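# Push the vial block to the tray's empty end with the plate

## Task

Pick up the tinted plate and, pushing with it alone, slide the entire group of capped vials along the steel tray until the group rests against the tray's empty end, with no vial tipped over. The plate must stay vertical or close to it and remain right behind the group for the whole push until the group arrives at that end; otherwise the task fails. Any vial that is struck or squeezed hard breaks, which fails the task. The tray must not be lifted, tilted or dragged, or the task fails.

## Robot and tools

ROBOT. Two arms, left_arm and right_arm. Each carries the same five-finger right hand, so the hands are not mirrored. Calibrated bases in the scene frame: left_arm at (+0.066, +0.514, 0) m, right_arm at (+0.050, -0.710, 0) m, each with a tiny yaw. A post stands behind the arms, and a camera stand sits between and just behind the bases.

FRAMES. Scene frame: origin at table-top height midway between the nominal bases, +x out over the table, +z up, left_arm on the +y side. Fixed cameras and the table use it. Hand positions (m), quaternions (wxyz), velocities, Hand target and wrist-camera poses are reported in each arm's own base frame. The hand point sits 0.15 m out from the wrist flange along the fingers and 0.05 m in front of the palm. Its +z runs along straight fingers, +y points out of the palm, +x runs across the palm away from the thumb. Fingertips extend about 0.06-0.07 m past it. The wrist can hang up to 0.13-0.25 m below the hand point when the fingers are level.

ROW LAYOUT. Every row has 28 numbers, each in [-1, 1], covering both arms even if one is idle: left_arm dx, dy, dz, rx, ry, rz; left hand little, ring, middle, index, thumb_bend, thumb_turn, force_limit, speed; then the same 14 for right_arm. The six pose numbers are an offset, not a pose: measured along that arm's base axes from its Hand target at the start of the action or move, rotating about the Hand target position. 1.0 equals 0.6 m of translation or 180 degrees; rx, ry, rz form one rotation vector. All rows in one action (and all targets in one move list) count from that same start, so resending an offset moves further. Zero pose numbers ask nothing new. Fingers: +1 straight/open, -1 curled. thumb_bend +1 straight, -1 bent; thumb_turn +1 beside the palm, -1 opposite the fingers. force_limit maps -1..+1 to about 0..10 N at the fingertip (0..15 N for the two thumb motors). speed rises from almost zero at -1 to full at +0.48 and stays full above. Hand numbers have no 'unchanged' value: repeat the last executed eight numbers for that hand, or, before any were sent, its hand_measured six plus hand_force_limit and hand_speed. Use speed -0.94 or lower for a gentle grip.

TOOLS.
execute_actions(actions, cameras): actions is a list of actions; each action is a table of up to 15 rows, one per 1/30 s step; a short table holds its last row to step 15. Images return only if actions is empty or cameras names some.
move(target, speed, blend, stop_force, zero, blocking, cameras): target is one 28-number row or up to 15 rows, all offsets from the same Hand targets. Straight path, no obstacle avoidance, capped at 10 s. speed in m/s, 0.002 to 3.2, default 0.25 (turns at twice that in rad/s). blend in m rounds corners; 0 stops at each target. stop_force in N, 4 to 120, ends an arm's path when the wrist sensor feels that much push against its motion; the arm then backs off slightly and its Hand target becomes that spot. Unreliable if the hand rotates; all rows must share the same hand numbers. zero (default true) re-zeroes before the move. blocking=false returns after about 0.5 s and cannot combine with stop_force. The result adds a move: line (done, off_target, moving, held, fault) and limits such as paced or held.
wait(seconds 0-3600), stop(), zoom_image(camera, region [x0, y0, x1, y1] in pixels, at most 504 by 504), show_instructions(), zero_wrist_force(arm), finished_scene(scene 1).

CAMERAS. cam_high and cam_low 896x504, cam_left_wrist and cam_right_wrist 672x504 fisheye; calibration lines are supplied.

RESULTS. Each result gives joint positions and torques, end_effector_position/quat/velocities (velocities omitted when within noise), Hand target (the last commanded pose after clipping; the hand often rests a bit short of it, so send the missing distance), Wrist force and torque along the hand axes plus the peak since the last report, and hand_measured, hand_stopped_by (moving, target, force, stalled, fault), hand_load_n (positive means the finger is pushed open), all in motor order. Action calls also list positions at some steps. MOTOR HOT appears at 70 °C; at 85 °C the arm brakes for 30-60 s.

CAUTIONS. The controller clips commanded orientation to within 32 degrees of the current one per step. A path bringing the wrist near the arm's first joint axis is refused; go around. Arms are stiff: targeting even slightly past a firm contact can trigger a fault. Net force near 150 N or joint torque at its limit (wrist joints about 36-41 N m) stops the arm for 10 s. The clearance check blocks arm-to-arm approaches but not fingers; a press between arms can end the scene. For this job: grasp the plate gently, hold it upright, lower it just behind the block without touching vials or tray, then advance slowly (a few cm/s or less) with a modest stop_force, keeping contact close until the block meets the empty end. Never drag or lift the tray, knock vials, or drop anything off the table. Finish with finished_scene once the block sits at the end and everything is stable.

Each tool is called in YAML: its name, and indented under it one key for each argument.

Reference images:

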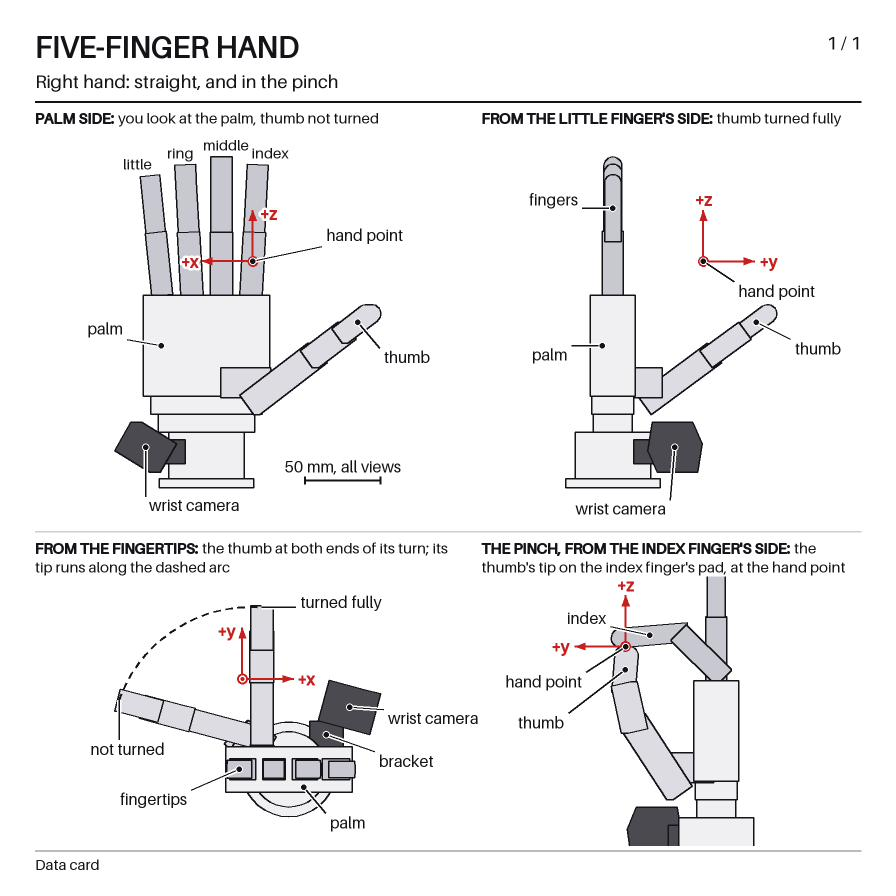

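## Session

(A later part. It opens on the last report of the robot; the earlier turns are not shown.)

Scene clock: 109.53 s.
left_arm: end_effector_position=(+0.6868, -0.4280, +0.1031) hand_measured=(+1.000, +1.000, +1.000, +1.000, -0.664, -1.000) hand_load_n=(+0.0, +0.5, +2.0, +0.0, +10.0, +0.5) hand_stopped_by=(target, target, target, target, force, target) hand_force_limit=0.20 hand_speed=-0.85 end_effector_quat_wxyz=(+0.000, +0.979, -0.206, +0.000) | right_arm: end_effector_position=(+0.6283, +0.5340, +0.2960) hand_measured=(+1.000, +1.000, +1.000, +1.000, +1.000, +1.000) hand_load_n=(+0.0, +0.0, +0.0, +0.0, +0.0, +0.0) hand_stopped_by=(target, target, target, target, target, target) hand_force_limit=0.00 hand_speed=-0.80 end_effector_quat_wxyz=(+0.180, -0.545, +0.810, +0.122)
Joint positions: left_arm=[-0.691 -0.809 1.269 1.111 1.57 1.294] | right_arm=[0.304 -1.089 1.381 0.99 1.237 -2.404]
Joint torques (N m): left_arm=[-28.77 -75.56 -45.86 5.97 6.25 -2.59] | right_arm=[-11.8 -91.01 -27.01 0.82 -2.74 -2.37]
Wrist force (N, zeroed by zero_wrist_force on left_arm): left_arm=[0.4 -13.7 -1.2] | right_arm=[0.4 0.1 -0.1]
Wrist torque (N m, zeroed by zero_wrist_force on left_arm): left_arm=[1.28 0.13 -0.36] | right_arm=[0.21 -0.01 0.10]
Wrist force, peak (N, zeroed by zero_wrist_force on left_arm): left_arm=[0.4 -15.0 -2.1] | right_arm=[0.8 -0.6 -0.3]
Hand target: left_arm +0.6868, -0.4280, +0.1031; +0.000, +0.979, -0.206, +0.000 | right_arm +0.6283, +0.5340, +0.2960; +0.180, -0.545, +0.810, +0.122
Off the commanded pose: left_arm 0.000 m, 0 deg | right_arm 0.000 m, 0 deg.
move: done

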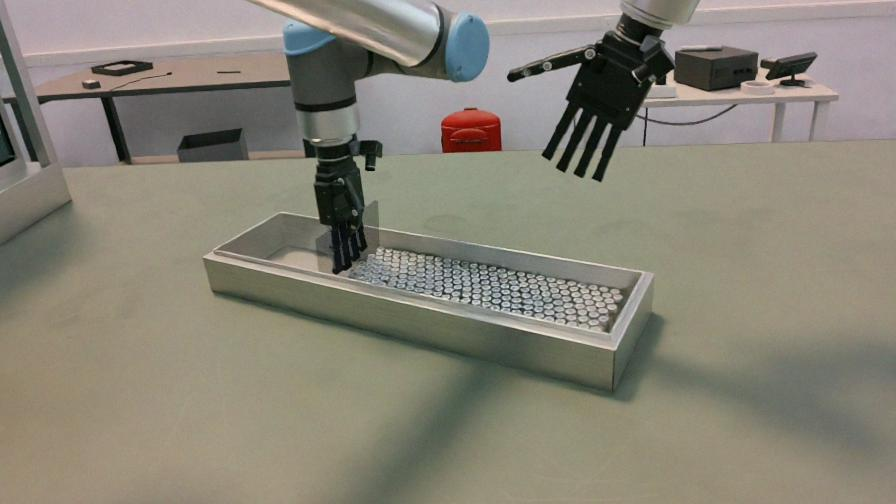

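move:
  target: [-0.0134,-0.0305,0,0,0,0,1,1,1,1,-0.95,-1,0.2,-0.85,0,0,0,0,0,0,1,1,1,1,1,1,0,-0.8]
  speed: 0.003
  stop_force: 19
  zero: false
  cameras: ["cam_low", "cam_right_wrist", "cam_left_wrist"]

zoom_image:
  camera: "cam_low"
  region: [540, 240, 670, 360]

Scene clock: 116.90 s.
left_arm: end_effector_position=(+0.6790, -0.4458, +0.1031) hand_measured=(+1.000, +1.000, +1.000, +1.000, -0.664, -1.000) hand_load_n=(+0.0, +0.0, +3.0, +0.0, +9.5, +0.5) hand_stopped_by=(target, target, target, target, force, target) hand_force_limit=0.20 hand_speed=-0.85 end_effector_quat_wxyz=(-0.001, +0.979, -0.206, +0.000) | right_arm: end_effector_position=(+0.6283, +0.5340, +0.2960) hand_measured=(+1.000, +1.000, +1.000, +1.000, +1.000, +1.000) hand_load_n=(+0.0, +0.0, +0.0, +0.0, +0.0, +0.0) hand_stopped_by=(target, target, target, target, target, target) hand_force_limit=0.00 hand_speed=-0.80 end_effector_quat_wxyz=(+0.180, -0.545, +0.810, +0.122)
Joint positions: left_arm=[-0.714 -0.806 1.264 1.113 1.57 1.271] | right_arm=[0.304 -1.089 1.381 0.99 1.237 -2.404]
Joint torques (N m): left_arm=[-7.31 -77.94 -43.13 3.94 7.52 1.38] | right_arm=[-10.09 -90.51 -26.92 0.98 -3.2 -2.17]
Wrist force (N, zeroed by zero_wrist_force on left_arm): left_arm=[0.7 -20.9 -2.5] | right_arm=[0.5 -0.3 -0.1]
Wrist torque (N m, zeroed by zero_wrist_force on left_arm): left_arm=[1.91 0.13 -0.48] | right_arm=[0.14 -0.03 0.10]
Wrist force, peak (N, zeroed by zero_wrist_force on left_arm): left_arm=[0.9 -21.0 -2.4] | right_arm=[1.2 -0.2 -0.8]
Hand target: left_arm +0.6790, -0.4457, +0.1031; -0.001, +0.979, -0.206, +0.000 (not the last commanded pose) | right_arm +0.6283, +0.5340, +0.2960; +0.180, -0.545, +0.810, +0.122
Off the commanded pose: left_arm 0.001 m, 0 deg | right_arm 0.000 m, 0 deg.
move: contact (left_arm)
cam_left_wrist: T_world_to_cam=[[-0.15105, -0.98852, -0.00421, -0.34057], [-0.8444, 0.12681, 0.52048, 0.5738], [-0.51397, 0.08217, -0.85386, 0.58418]] pos_world=[0.73333, -0.45743, 0.19872]
cam_right_wrist: T_world_to_cam=[[-0.98828, 0.09171, -0.12202, 0.60564], [-0.0389, 0.62166, 0.78232, -0.52938], [0.1476, 0.7779, -0.61081, -0.21995]] pos_world=[0.61042, 0.44464, 0.3537]
Images, in order (width x height): cam_low 896x504, cam_left_wrist 672x504, cam_right_wrist 672x504.

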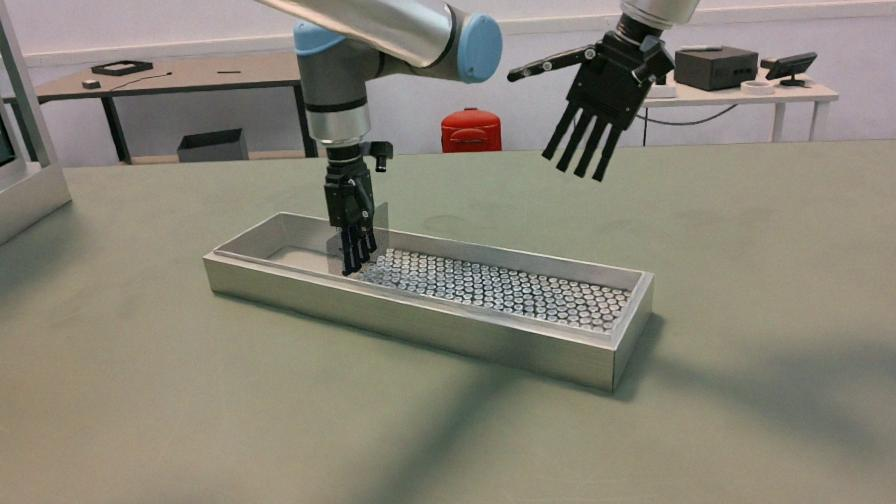

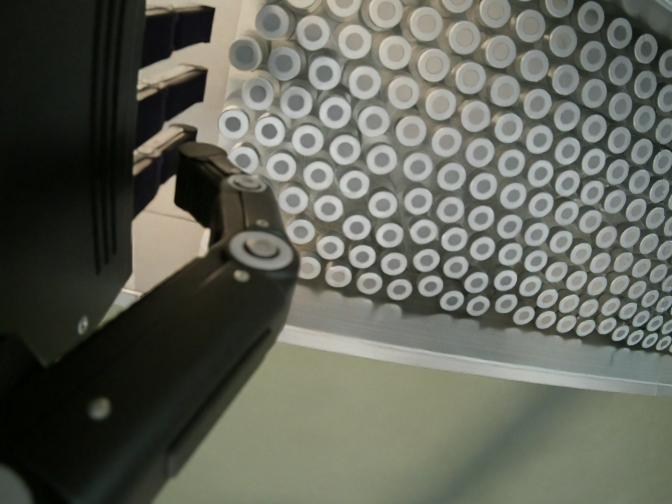

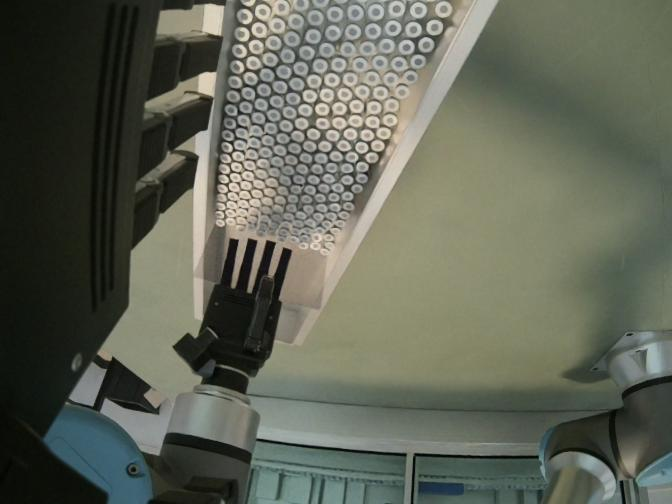

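Scaled by 3.877 from the camera's image (finer frame: 1280x720).

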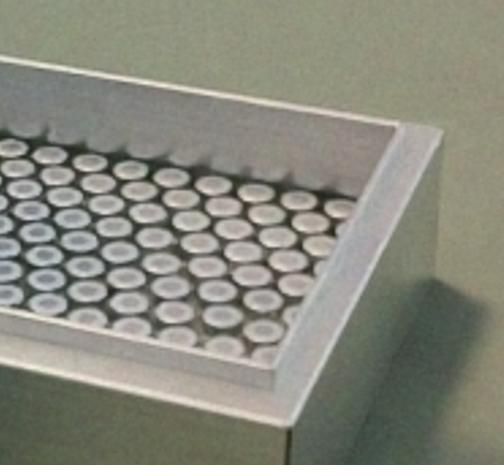

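move:
  target: [0,0,0,0,0,0,1,1,1,1,-0.95,-1,0.2,-0.85,-0.0812,-0.201,0,0,0,0,1,1,1,1,1,1,0,-0.8]
  speed: 0.2
  cameras: ["cam_high", "cam_right_wrist"]

zoom_image:
  camera: "cam_right_wrist"
  region: [200, 0, 460, 200]

Scene clock: 118.60 s.
left_arm: end_effector_position=(+0.6790, -0.4457, +0.1031) hand_measured=(+1.000, +1.000, +1.000, +1.000, -0.664, -1.000) hand_load_n=(+0.0, +0.0, +3.0, +0.0, +9.5, +0.5) hand_stopped_by=(target, target, target, target, force, target) hand_force_limit=0.20 hand_speed=-0.85 end_effector_quat_wxyz=(+0.000, +0.979, -0.206, +0.000) | right_arm: end_effector_position=(+0.5797, +0.4136, +0.2959) hand_measured=(+1.000, +1.000, +1.000, +1.000, +1.000, +1.000) hand_load_n=(+0.0, +0.0, +0.0, +0.0, +0.0, +0.0) hand_stopped_by=(target, target, target, target, target, target) hand_force_limit=0.00 hand_speed=-0.80 end_effector_quat_wxyz=(+0.180, -0.545, +0.810, +0.122)
Joint positions: left_arm=[-0.714 -0.806 1.264 1.113 1.57 1.271] | right_arm=[0.143 -1.241 1.614 0.967 1.196 -2.569]
Joint torques (N m): left_arm=[4.84 -87.37 -31.12 0.84 7.23 1.82] | right_arm=[-17.04 -81.48 -25 5.2 -2.73 -3.15]
Wrist force (N, zeroed by zero_wrist_force on left_arm): left_arm=[0.5 -18.0 -2.0] | right_arm=[0.5 -0.4 0.5]
Wrist torque (N m, zeroed by zero_wrist_force on left_arm): left_arm=[1.70 0.10 -0.43] | right_arm=[0.04 -0.02 0.13]
Wrist force, peak (N, zeroed by zero_wrist_force on left_arm): left_arm=[0.9 -21.2 -2.5] | right_arm=[1.8 0.0 -0.2]
Hand target: left_arm +0.6790, -0.4457, +0.1031; -0.001, +0.979, -0.206, +0.000 | right_arm +0.5796, +0.4134, +0.2960; +0.180, -0.545, +0.810, +0.122
Off the commanded pose: left_arm 0.000 m, 0 deg | right_arm 0.000 m, 0 deg.
move: done
cam_right_wrist: T_world_to_cam=[[-0.98826, 0.09179, -0.12211, 0.56854], [-0.03893, 0.62161, 0.78236, -0.45632], [0.14771, 0.77793, -0.61074, -0.11926]] pos_world=[0.56171, 0.32424, 0.3536]

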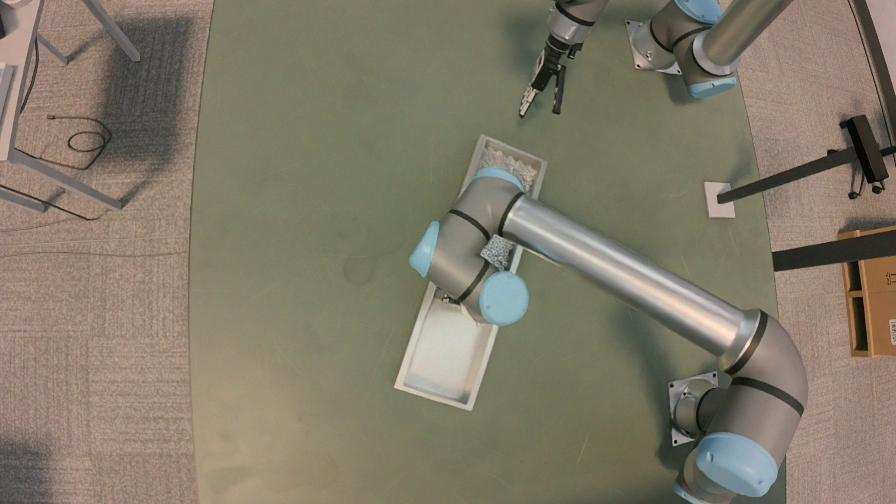

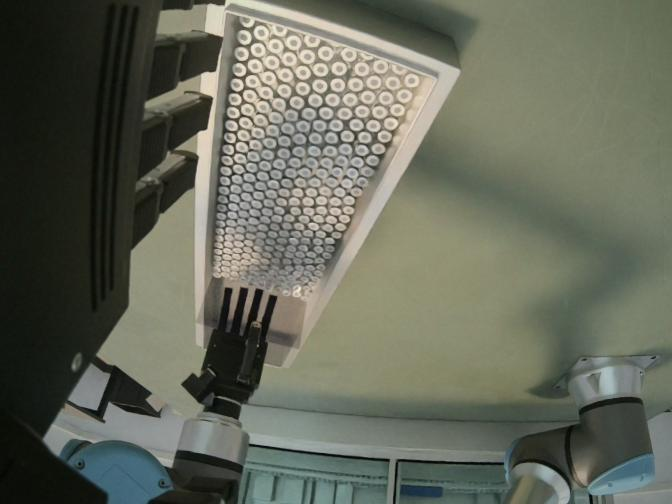

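Scaled by 1.938 from the camera's image (finer frame: 960x720).

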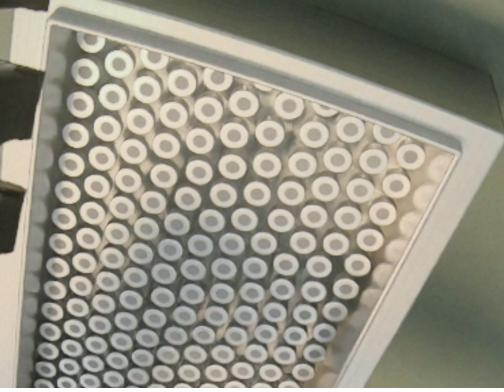

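zoom_image:
  camera: "cam_high"
  region: [460, 120, 560, 220]

zoom_image:
  camera: "cam_right_wrist"
  region: [180, 230, 350, 370]

Scaled by 5.040 from the camera's image (finer frame: 1280x720).

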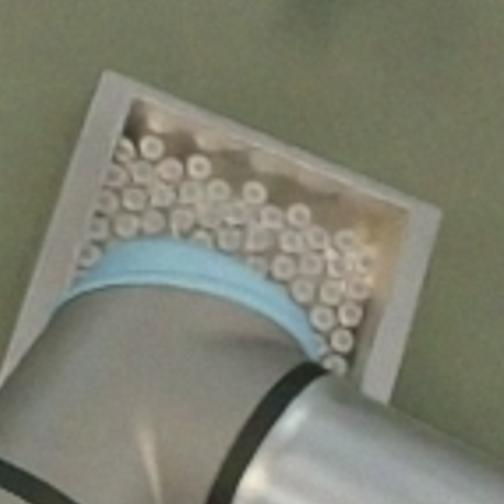

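Scaled by 2.965 from the camera's image (finer frame: 960x720).

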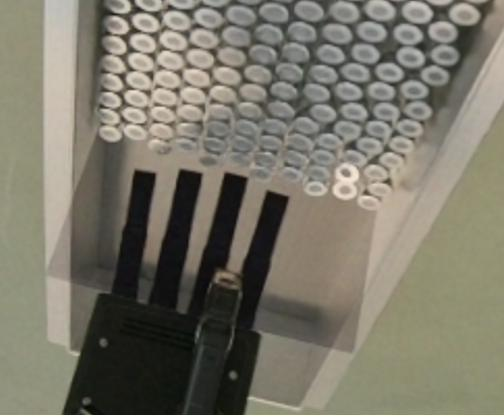

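move:
  target: [0,0,0,0,0,0,1,1,1,1,-0.95,-1,0.2,-0.85,-0.1002,0.1322,-0.1033,-0.0605,0.1424,-0.4918,1,1,1,1,1,1,0,-0.8]
  speed: 0.25
  cameras: ["cam_high", "cam_low", "cam_right_wrist"]

Scene clock: 124.83 s.
left_arm: end_effector_position=(+0.6790, -0.4457, +0.1031) hand_measured=(+1.000, +1.000, +1.000, +1.000, -0.664, -1.000) hand_load_n=(+0.0, +0.0, +3.0, +0.5, +10.0, +0.5) hand_stopped_by=(target, target, target, target, force, target) hand_force_limit=0.20 hand_speed=-0.85 end_effector_quat_wxyz=(-0.001, +0.979, -0.206, +0.000) | right_arm: end_effector_position=(+0.5195, +0.4927, +0.2340) hand_measured=(+1.000, +1.000, +1.000, +1.000, +1.000, +1.000) hand_load_n=(+0.0, +0.0, +0.0, +0.0, +0.0, +0.0) hand_stopped_by=(target, target, target, target, target, target) hand_force_limit=0.00 hand_speed=-0.80 end_effector_quat_wxyz=(+0.000, +0.192, +0.981, +0.000)
Joint positions: left_arm=[-0.714 -0.806 1.264 1.113 1.57 1.271] | right_arm=[0.492 -1.187 1.635 1.123 1.57 -0.692]
Joint torques (N m): left_arm=[3.12 -88.26 -30.69 0.54 7.44 1.79] | right_arm=[13.3 -52.45 -40.89 7.09 1.74 2.58]
Wrist force (N, zeroed by zero_wrist_force on left_arm): left_arm=[0.5 -18.5 -1.8] | right_arm=[0.7 0.3 0.1]
Wrist torque (N m, zeroed by zero_wrist_force on left_arm): left_arm=[1.61 0.09 -0.44] | right_arm=[0.10 -0.10 -0.08]
Wrist force, peak (N, zeroed by zero_wrist_force on left_arm): left_arm=[0.4 -18.7 -1.8] | right_arm=[0.9 -0.3 0.7]
Hand target: left_arm +0.6790, -0.4457, +0.1031; -0.001, +0.979, -0.206, +0.000 | right_arm +0.5195, +0.4927, +0.2340; +0.000, +0.192, +0.981, +0.000
Off the commanded pose: left_arm 0.000 m, 0 deg | right_arm 0.000 m, 0 deg.
move: done
cam_right_wrist: T_world_to_cam=[[0.07015, 0.99749, 0.01007, -0.53279], [0.88014, -0.06664, 0.47001, -0.52464], [0.4695, -0.02411, -0.8826, 0.08194]] pos_world=[0.46066, 0.49846, 0.32427]

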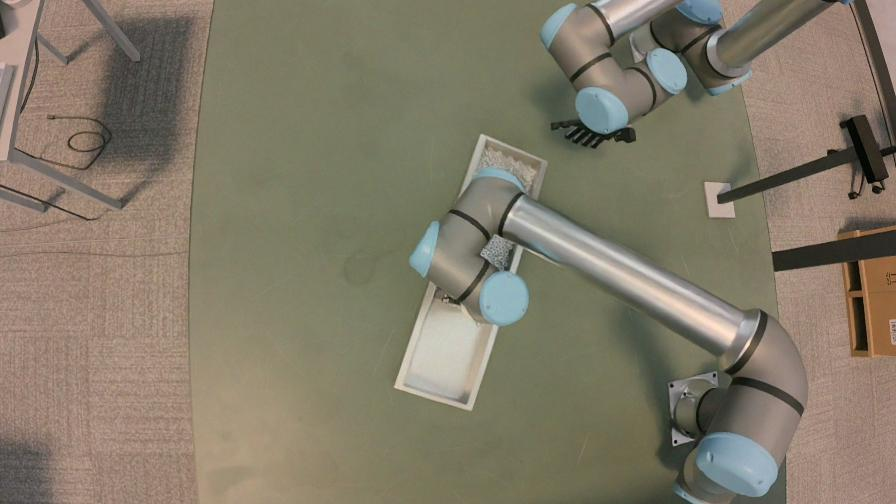

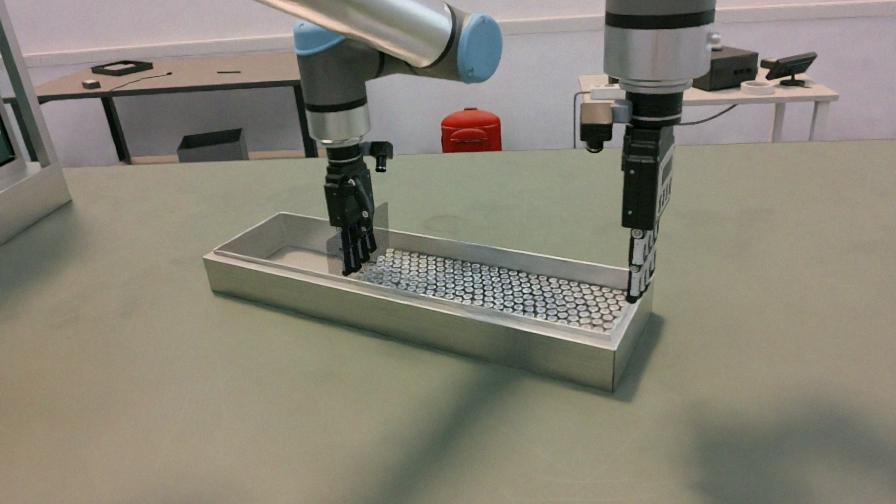

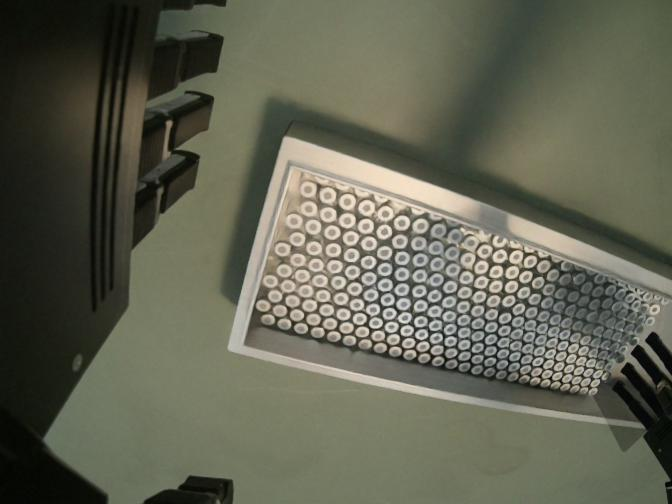

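zoom_image:
  camera: "cam_right_wrist"
  region: [220, 130, 400, 370]

zoom_image:
  camera: "cam_right_wrist"
  region: [540, 240, 672, 430]

Scaled by 2.100 from the camera's image (finer frame: 960x720).

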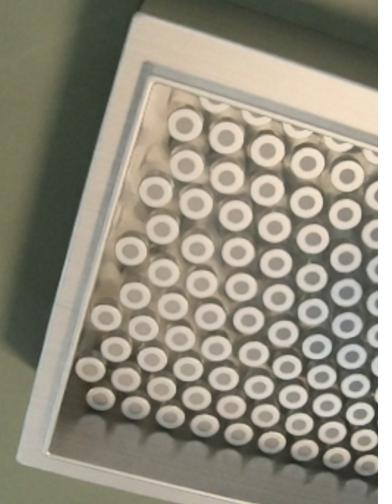

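Scaled by 2.653 from the camera's image (finer frame: 960x720).

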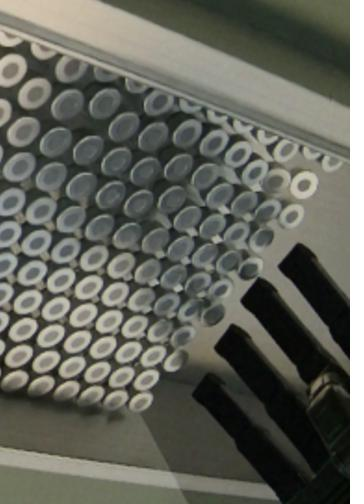

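move:
  target: [0.00268,0.0061,0,0,0,0.0167,1,1,1,1,-0.95,-1,0.2,-0.85,0,0,0,0,0,0,1,1,1,1,1,1,0,-0.8]
  speed: 0.02
  cameras: ["cam_low", "cam_right_wrist", "cam_left_wrist"]

zoom_image:
  camera: "cam_right_wrist"
  region: [540, 240, 672, 430]

zoom_image:
  camera: "cam_low"
  region: [310, 190, 430, 300]

zoom_image:
  camera: "cam_left_wrist"
  region: [130, 0, 330, 260]

Scene clock: 129.50 s.
left_arm: end_effector_position=(+0.6806, -0.4420, +0.1031) hand_measured=(+1.000, +1.000, +1.000, +1.000, -0.664, -1.000) hand_load_n=(+0.0, +0.0, +0.0, +0.0, +10.0, +0.5) hand_stopped_by=(target, target, target, target, force, target) hand_force_limit=0.20 hand_speed=-0.85 end_effector_quat_wxyz=(+0.000, +0.984, -0.180, +0.000) | right_arm: end_effector_position=(+0.5195, +0.4927, +0.2340) hand_measured=(+1.000, +1.000, +1.000, +1.000, +1.000, +1.000) hand_load_n=(+0.0, +0.0, +0.0, +0.0, -0.5, +0.0) hand_stopped_by=(target, target, target, target, target, target) hand_force_limit=0.00 hand_speed=-0.80 end_effector_quat_wxyz=(+0.000, +0.192, +0.981, +0.000)
Joint positions: left_arm=[-0.709 -0.812 1.275 1.109 1.57 1.224] | right_arm=[0.492 -1.187 1.635 1.123 1.57 -0.692]
Joint torques (N m): left_arm=[21.07 -91.85 -24.11 0.09 -0.86 -2.58] | right_arm=[14.33 -55.93 -40.7 6.64 1.76 1.74]
Wrist force (N, zeroed by zero_wrist_force on left_arm): left_arm=[2.5 0.8 0.5] | right_arm=[0.4 0.1 0.2]
Wrist torque (N m, zeroed by zero_wrist_force on left_arm): left_arm=[0.17 -0.35 0.14] | right_arm=[0.08 -0.06 -0.10]
Wrist force, peak (N, zeroed by zero_wrist_force on left_arm): left_arm=[0.4 -18.7 -1.9] | right_arm=[0.6 0.4 0.7]
Hand target: left_arm +0.6806, -0.4420, +0.1031; -0.001, +0.984, -0.180, +0.000 | right_arm +0.5195, +0.4927, +0.2340; +0.000, +0.192, +0.981, +0.000
Off the commanded pose: left_arm 0.000 m, 0 deg | right_arm 0.000 m, 0 deg.
move: done
cam_left_wrist: T_world_to_cam=[[-0.0992, -0.99506, -0.0042, -0.37482], [-0.84988, 0.08253, 0.52047, 0.55888], [-0.51755, 0.05521, -0.85387, 0.57524]] pos_world=[0.73551, -0.45085, 0.19872]
cam_right_wrist: T_world_to_cam=[[0.07028, 0.99748, 0.01003, -0.53283], [0.88015, -0.06674, 0.46997, -0.52458], [0.46946, -0.0242, -0.88262, 0.08201]] pos_world=[0.46066, 0.49846, 0.32427]
Images, in order (width x height): cam_low 896x504, cam_left_wrist 672x504, cam_right_wrist 672x504.

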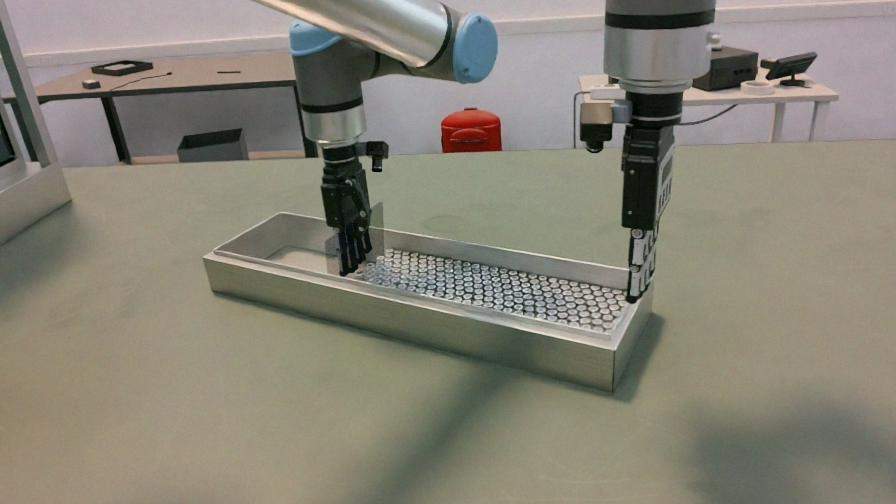

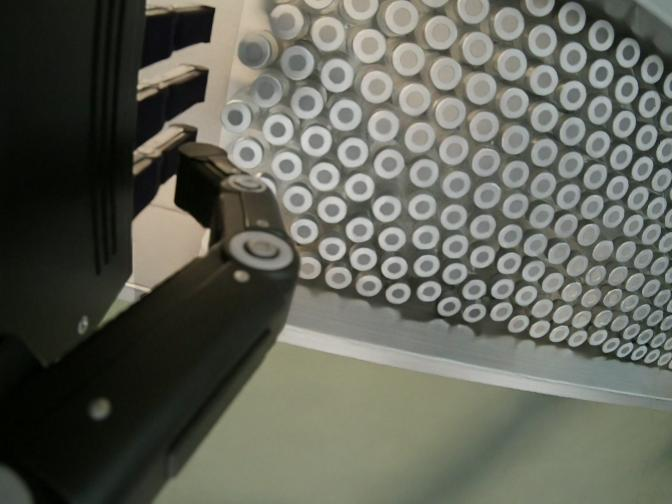

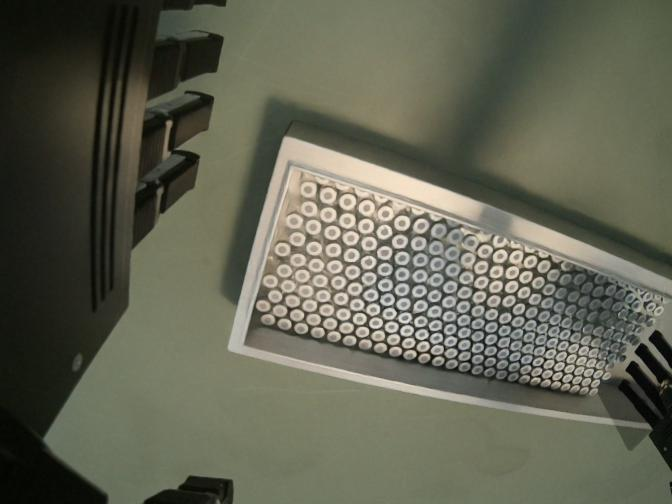

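Scaled by 2.653 from the camera's image (finer frame: 960x720).

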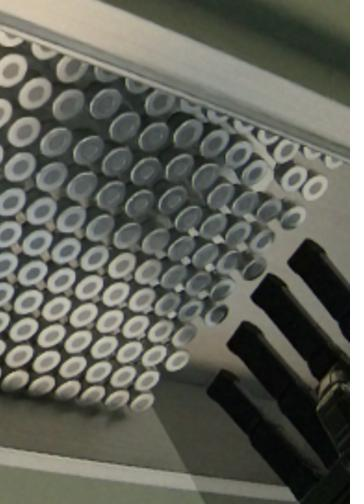

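Scaled by 4.200 from the camera's image (finer frame: 1280x720).

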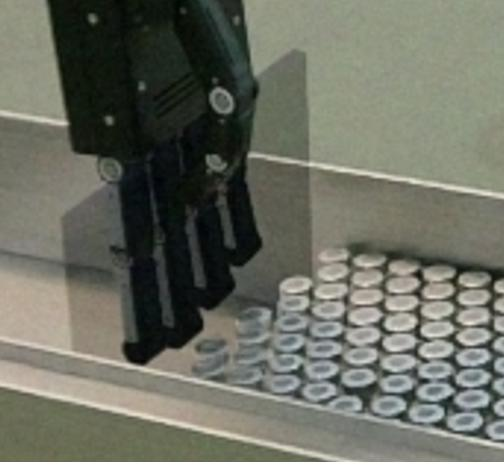

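Scaled by 1.938 from the camera's image (finer frame: 960x720).

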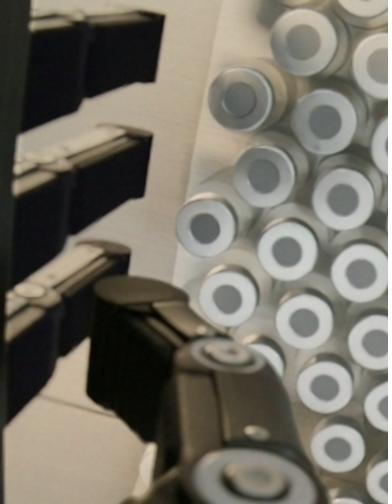

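move:
  target: [0.0038,-0.0017,0,0,0,0,1,1,1,1,-0.95,-1,0.2,-0.85,0,0,0,0,0,0,1,1,1,1,1,1,0,-0.8]
  speed: 0.01

move:
  target: [-0.0134,-0.0305,0,0,0,0,1,1,1,1,-0.95,-1,0.2,-0.85,0,0,0,0,0,0,1,1,1,1,1,1,0,-0.8]
  speed: 0.003
  stop_force: 19
  zero: false
  cameras: ["cam_low", "cam_right_wrist", "cam_left_wrist"]

zoom_image:
  camera: "cam_right_wrist"
  region: [220, 130, 400, 370]

zoom_image:
  camera: "cam_right_wrist"
  region: [540, 240, 672, 430]

Scene clock: 130.50 s.
left_arm: end_effector_position=(+0.6828, -0.4430, +0.1031) hand_measured=(+1.000, +1.000, +1.000, +1.000, -0.664, -1.000) hand_load_n=(+0.0, +0.0, +0.5, +0.0, +10.5, +0.5) hand_stopped_by=(target, target, target, target, force, target) hand_force_limit=0.20 hand_speed=-0.85 end_effector_quat_wxyz=(+0.000, +0.984, -0.180, +0.000) | right_arm: end_effector_position=(+0.5195, +0.4927, +0.2340) hand_measured=(+1.000, +1.000, +1.000, +1.000, +1.000, +1.000) hand_load_n=(+0.0, +0.0, +0.0, +0.5, +0.0, +0.0) hand_stopped_by=(target, target, target, target, target, target) hand_force_limit=0.00 hand_speed=-0.80 end_effector_quat_wxyz=(+0.000, +0.192, +0.981, +0.000)
Joint positions: left_arm=[-0.708 -0.808 1.268 1.112 1.57 1.225] | right_arm=[0.492 -1.187 1.635 1.123 1.57 -0.692]
Joint torques (N m): left_arm=[19.56 -76.8 -45.23 8.05 -0.56 2.24] | right_arm=[15.21 -54.01 -42.8 6.77 1.54 1.58]
Wrist force (N, zeroed by zero_wrist_force on left_arm): left_arm=[2.5 0.3 0.1] | right_arm=[0.0 -0.3 0.1]
Wrist torque (N m, zeroed by zero_wrist_force on left_arm): left_arm=[0.18 -0.36 0.15] | right_arm=[0.02 0.01 -0.13]
Wrist force, peak (N, zeroed by zero_wrist_force on left_arm): left_arm=[2.9 0.4 0.6] | right_arm=[0.7 0.3 0.3]
Hand target: left_arm +0.6829, -0.4430, +0.1031; -0.001, +0.984, -0.180, +0.000 | right_arm +0.5195, +0.4927, +0.2340; +0.000, +0.192, +0.981, +0.000
Off the commanded pose: left_arm 0.000 m, 0 deg | right_arm 0.000 m, 0 deg.
move: done

Scene clock: 132.90 s.
left_arm: end_effector_position=(+0.6808, -0.4478, +0.1031) hand_measured=(+1.000, +1.000, +1.000, +1.000, -0.666, -1.000) hand_load_n=(+0.0, +0.0, +0.5, +2.5, +4.5, +1.0) hand_stopped_by=(target, target, target, target, force, target) hand_force_limit=0.20 hand_speed=-0.85 end_effector_quat_wxyz=(-0.001, +0.984, -0.180, +0.000) | right_arm: end_effector_position=(+0.5195, +0.4927, +0.2340) hand_measured=(+1.000, +1.000, +1.000, +1.000, +1.000, +1.000) hand_load_n=(+0.0, +0.0, +0.0, +0.0, +0.0, +0.0) hand_stopped_by=(target, target, target, target, target, target) hand_force_limit=0.00 hand_speed=-0.80 end_effector_quat_wxyz=(+0.000, +0.192, +0.981, +0.000)
Joint positions: left_arm=[-0.714 -0.808 1.266 1.113 1.57 1.219] | right_arm=[0.492 -1.187 1.635 1.123 1.57 -0.692]
Joint torques (N m): left_arm=[0.57 -79.12 -41.72 3.99 5.31 1.09] | right_arm=[13.46 -53.24 -41.71 6.95 1.82 2]
Wrist force (N, zeroed by zero_wrist_force on left_arm): left_arm=[4.1 -15.4 -2.4] | right_arm=[0.1 0.0 0.0]
Wrist torque (N m, zeroed by zero_wrist_force on left_arm): left_arm=[1.55 -0.29 0.28] | right_arm=[0.07 0.00 -0.12]
Wrist force, peak (N, zeroed by zero_wrist_force on left_arm): left_arm=[4.3 -19.4 -4.0] | right_arm=[0.6 0.5 0.5]
Hand target: left_arm +0.6809, -0.4477, +0.1031; -0.001, +0.984, -0.180, +0.000 (not the last commanded pose) | right_arm +0.5195, +0.4927, +0.2340; +0.000, +0.192, +0.981, +0.000
Off the commanded pose: left_arm 0.015 m, 0 deg | right_arm 0.000 m, 0 deg.
move: contact (left_arm)
cam_left_wrist: T_world_to_cam=[[-0.0989, -0.99509, -0.00428, -0.3807], [-0.84991, 0.08223, 0.52046, 0.55941], [-0.51755, 0.05511, -0.85387, 0.57561]] pos_world=[0.73571, -0.45655, 0.19872]
cam_right_wrist: T_world_to_cam=[[0.07028, 0.99748, 0.01003, -0.53283], [0.88015, -0.06674, 0.46997, -0.52458], [0.46946, -0.0242, -0.88262, 0.08201]] pos_world=[0.46066, 0.49846, 0.32427]
Images, in order (width x height): cam_low 896x504, cam_left_wrist 672x504, cam_right_wrist 672x504.

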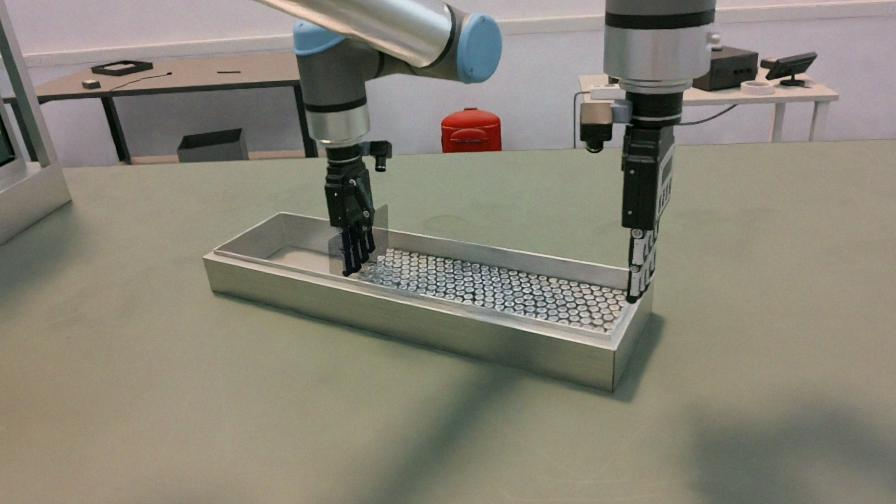

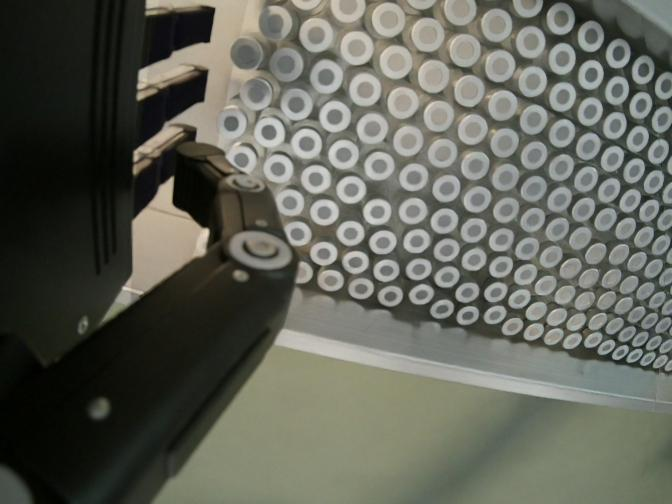

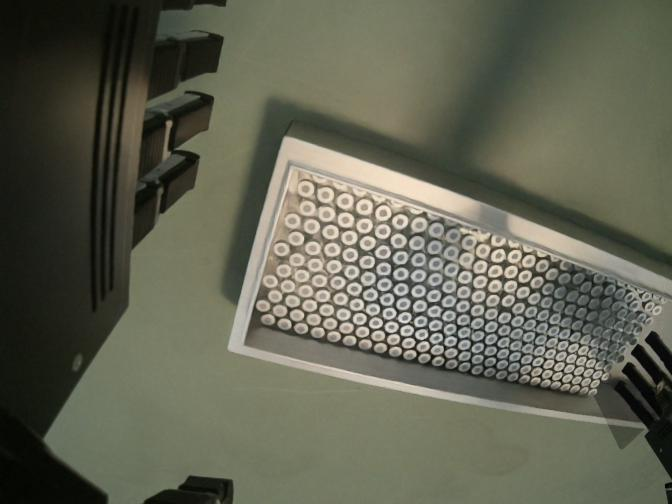

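Scaled by 2.100 from the camera's image (finer frame: 960x720).

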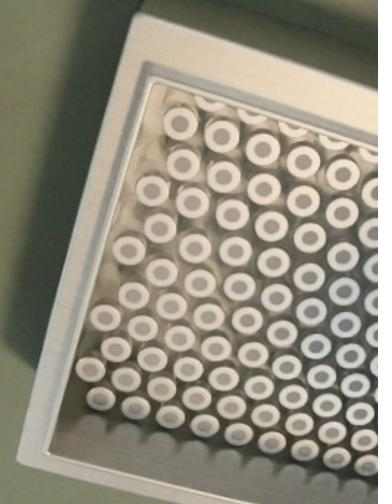

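Scaled by 2.653 from the camera's image (finer frame: 960x720).

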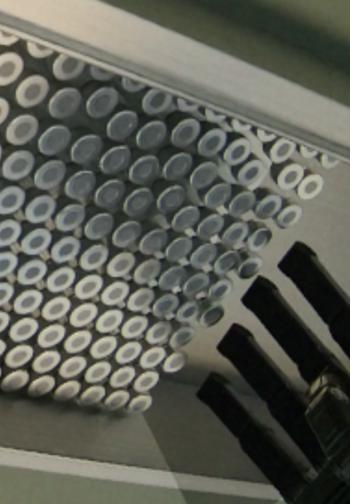

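move:
  target: [-0.0134,-0.0305,0,0,0,0,1,1,1,1,-0.95,-1,0.2,-0.85,0,0,0,0,0,0,1,1,1,1,1,1,0,-0.8]
  speed: 0.002
  stop_force: 25
  zero: false
  cameras: ["cam_low", "cam_right_wrist", "cam_left_wrist"]

zoom_image:
  camera: "cam_right_wrist"
  region: [220, 130, 400, 370]

zoom_image:
  camera: "cam_right_wrist"
  region: [540, 240, 672, 430]

Scene clock: 135.90 s.
left_arm: end_effector_position=(+0.6804, -0.4487, +0.1031) hand_measured=(+1.000, +1.000, +1.000, +1.000, -0.666, -1.000) hand_load_n=(+0.0, +0.0, +2.0, +2.5, +5.5, +0.5) hand_stopped_by=(target, target, target, target, force, target) hand_force_limit=0.20 hand_speed=-0.85 end_effector_quat_wxyz=(-0.001, +0.984, -0.180, +0.000) | right_arm: end_effector_position=(+0.5195, +0.4927, +0.2340) hand_measured=(+1.000, +1.000, +1.000, +1.000, +1.000, +1.000) hand_load_n=(+0.0, +0.0, +0.0, +0.0, +0.0, +0.0) hand_stopped_by=(target, target, target, target, target, target) hand_force_limit=0.00 hand_speed=-0.80 end_effector_quat_wxyz=(+0.000, +0.192, +0.981, +0.000)
Joint positions: left_arm=[-0.715 -0.807 1.266 1.113 1.57 1.218] | right_arm=[0.492 -1.187 1.635 1.123 1.57 -0.692]
Joint torques (N m): left_arm=[-9.26 -78.59 -40.31 1.93 5.31 0.91] | right_arm=[14.81 -55.16 -42.71 6.29 2.08 2.1]
Wrist force (N, zeroed by zero_wrist_force on left_arm): left_arm=[3.3 -21.7 -3.5] | right_arm=[0.3 0.3 0.4]
Wrist torque (N m, zeroed by zero_wrist_force on left_arm): left_arm=[2.06 -0.36 0.08] | right_arm=[0.10 -0.04 -0.10]
Wrist force, peak (N, zeroed by zero_wrist_force on left_arm): left_arm=[3.6 -25.5 -5.0] | right_arm=[0.7 -0.3 0.7]
Hand target: left_arm +0.6805, -0.4486, +0.1031; -0.001, +0.984, -0.180, +0.000 (not the last commanded pose) | right_arm +0.5195, +0.4927, +0.2340; +0.000, +0.192, +0.981, +0.000
Off the commanded pose: left_arm 0.019 m, 0 deg | right_arm 0.000 m, 0 deg.
move: contact (left_arm)
cam_left_wrist: T_world_to_cam=[[-0.0989, -0.99509, -0.00428, -0.38163], [-0.84991, 0.08224, 0.52046, 0.55914], [-0.51755, 0.05511, -0.85387, 0.57546]] pos_world=[0.73531, -0.45745, 0.19872]
cam_right_wrist: T_world_to_cam=[[0.07028, 0.99748, 0.01003, -0.53283], [0.88015, -0.06674, 0.46997, -0.52458], [0.46946, -0.0242, -0.88262, 0.08201]] pos_world=[0.46066, 0.49846, 0.32427]
Images, in order (width x height): cam_low 896x504, cam_left_wrist 672x504, cam_right_wrist 672x504.

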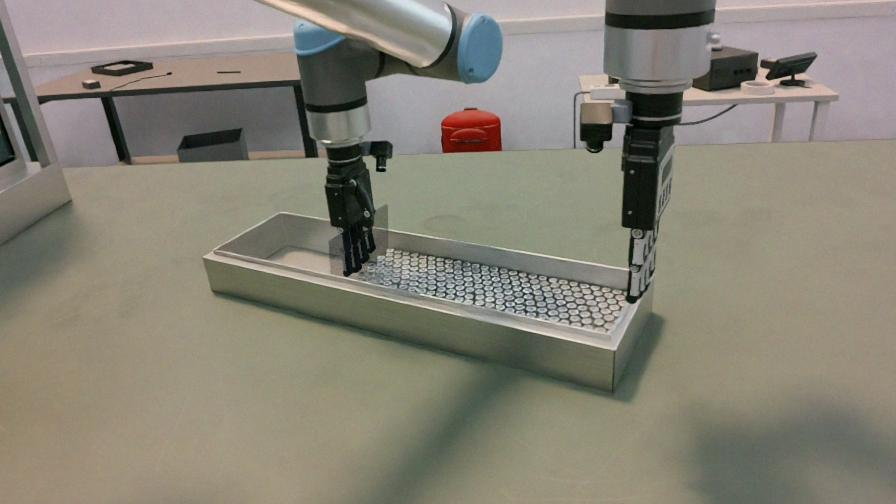

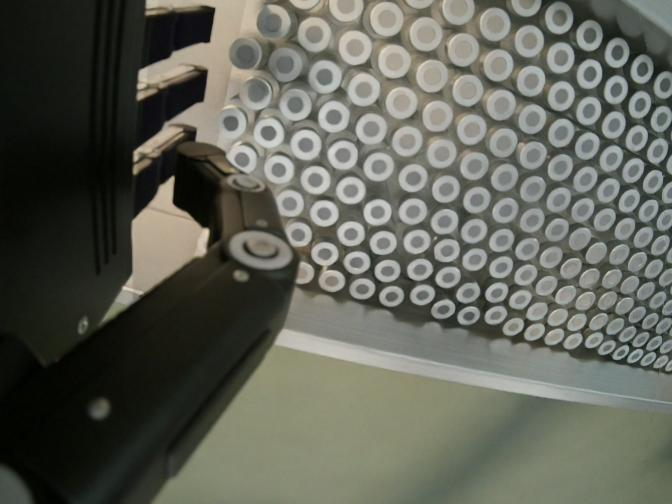

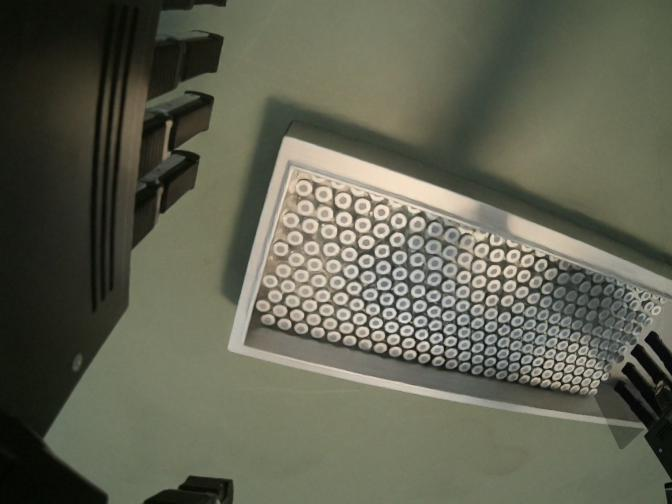

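Scaled by 2.100 from the camera's image (finer frame: 960x720).

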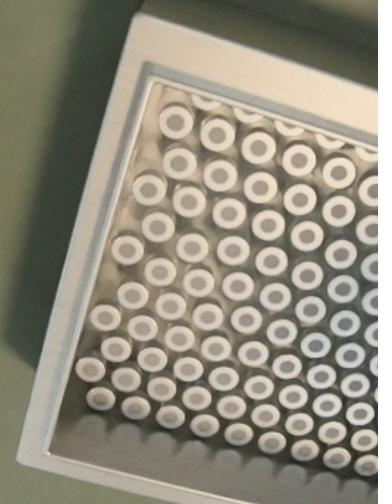

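Scaled by 2.653 from the camera's image (finer frame: 960x720).

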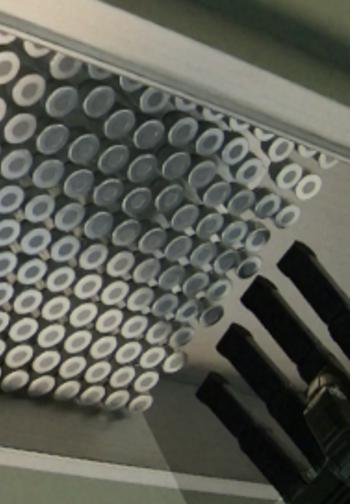

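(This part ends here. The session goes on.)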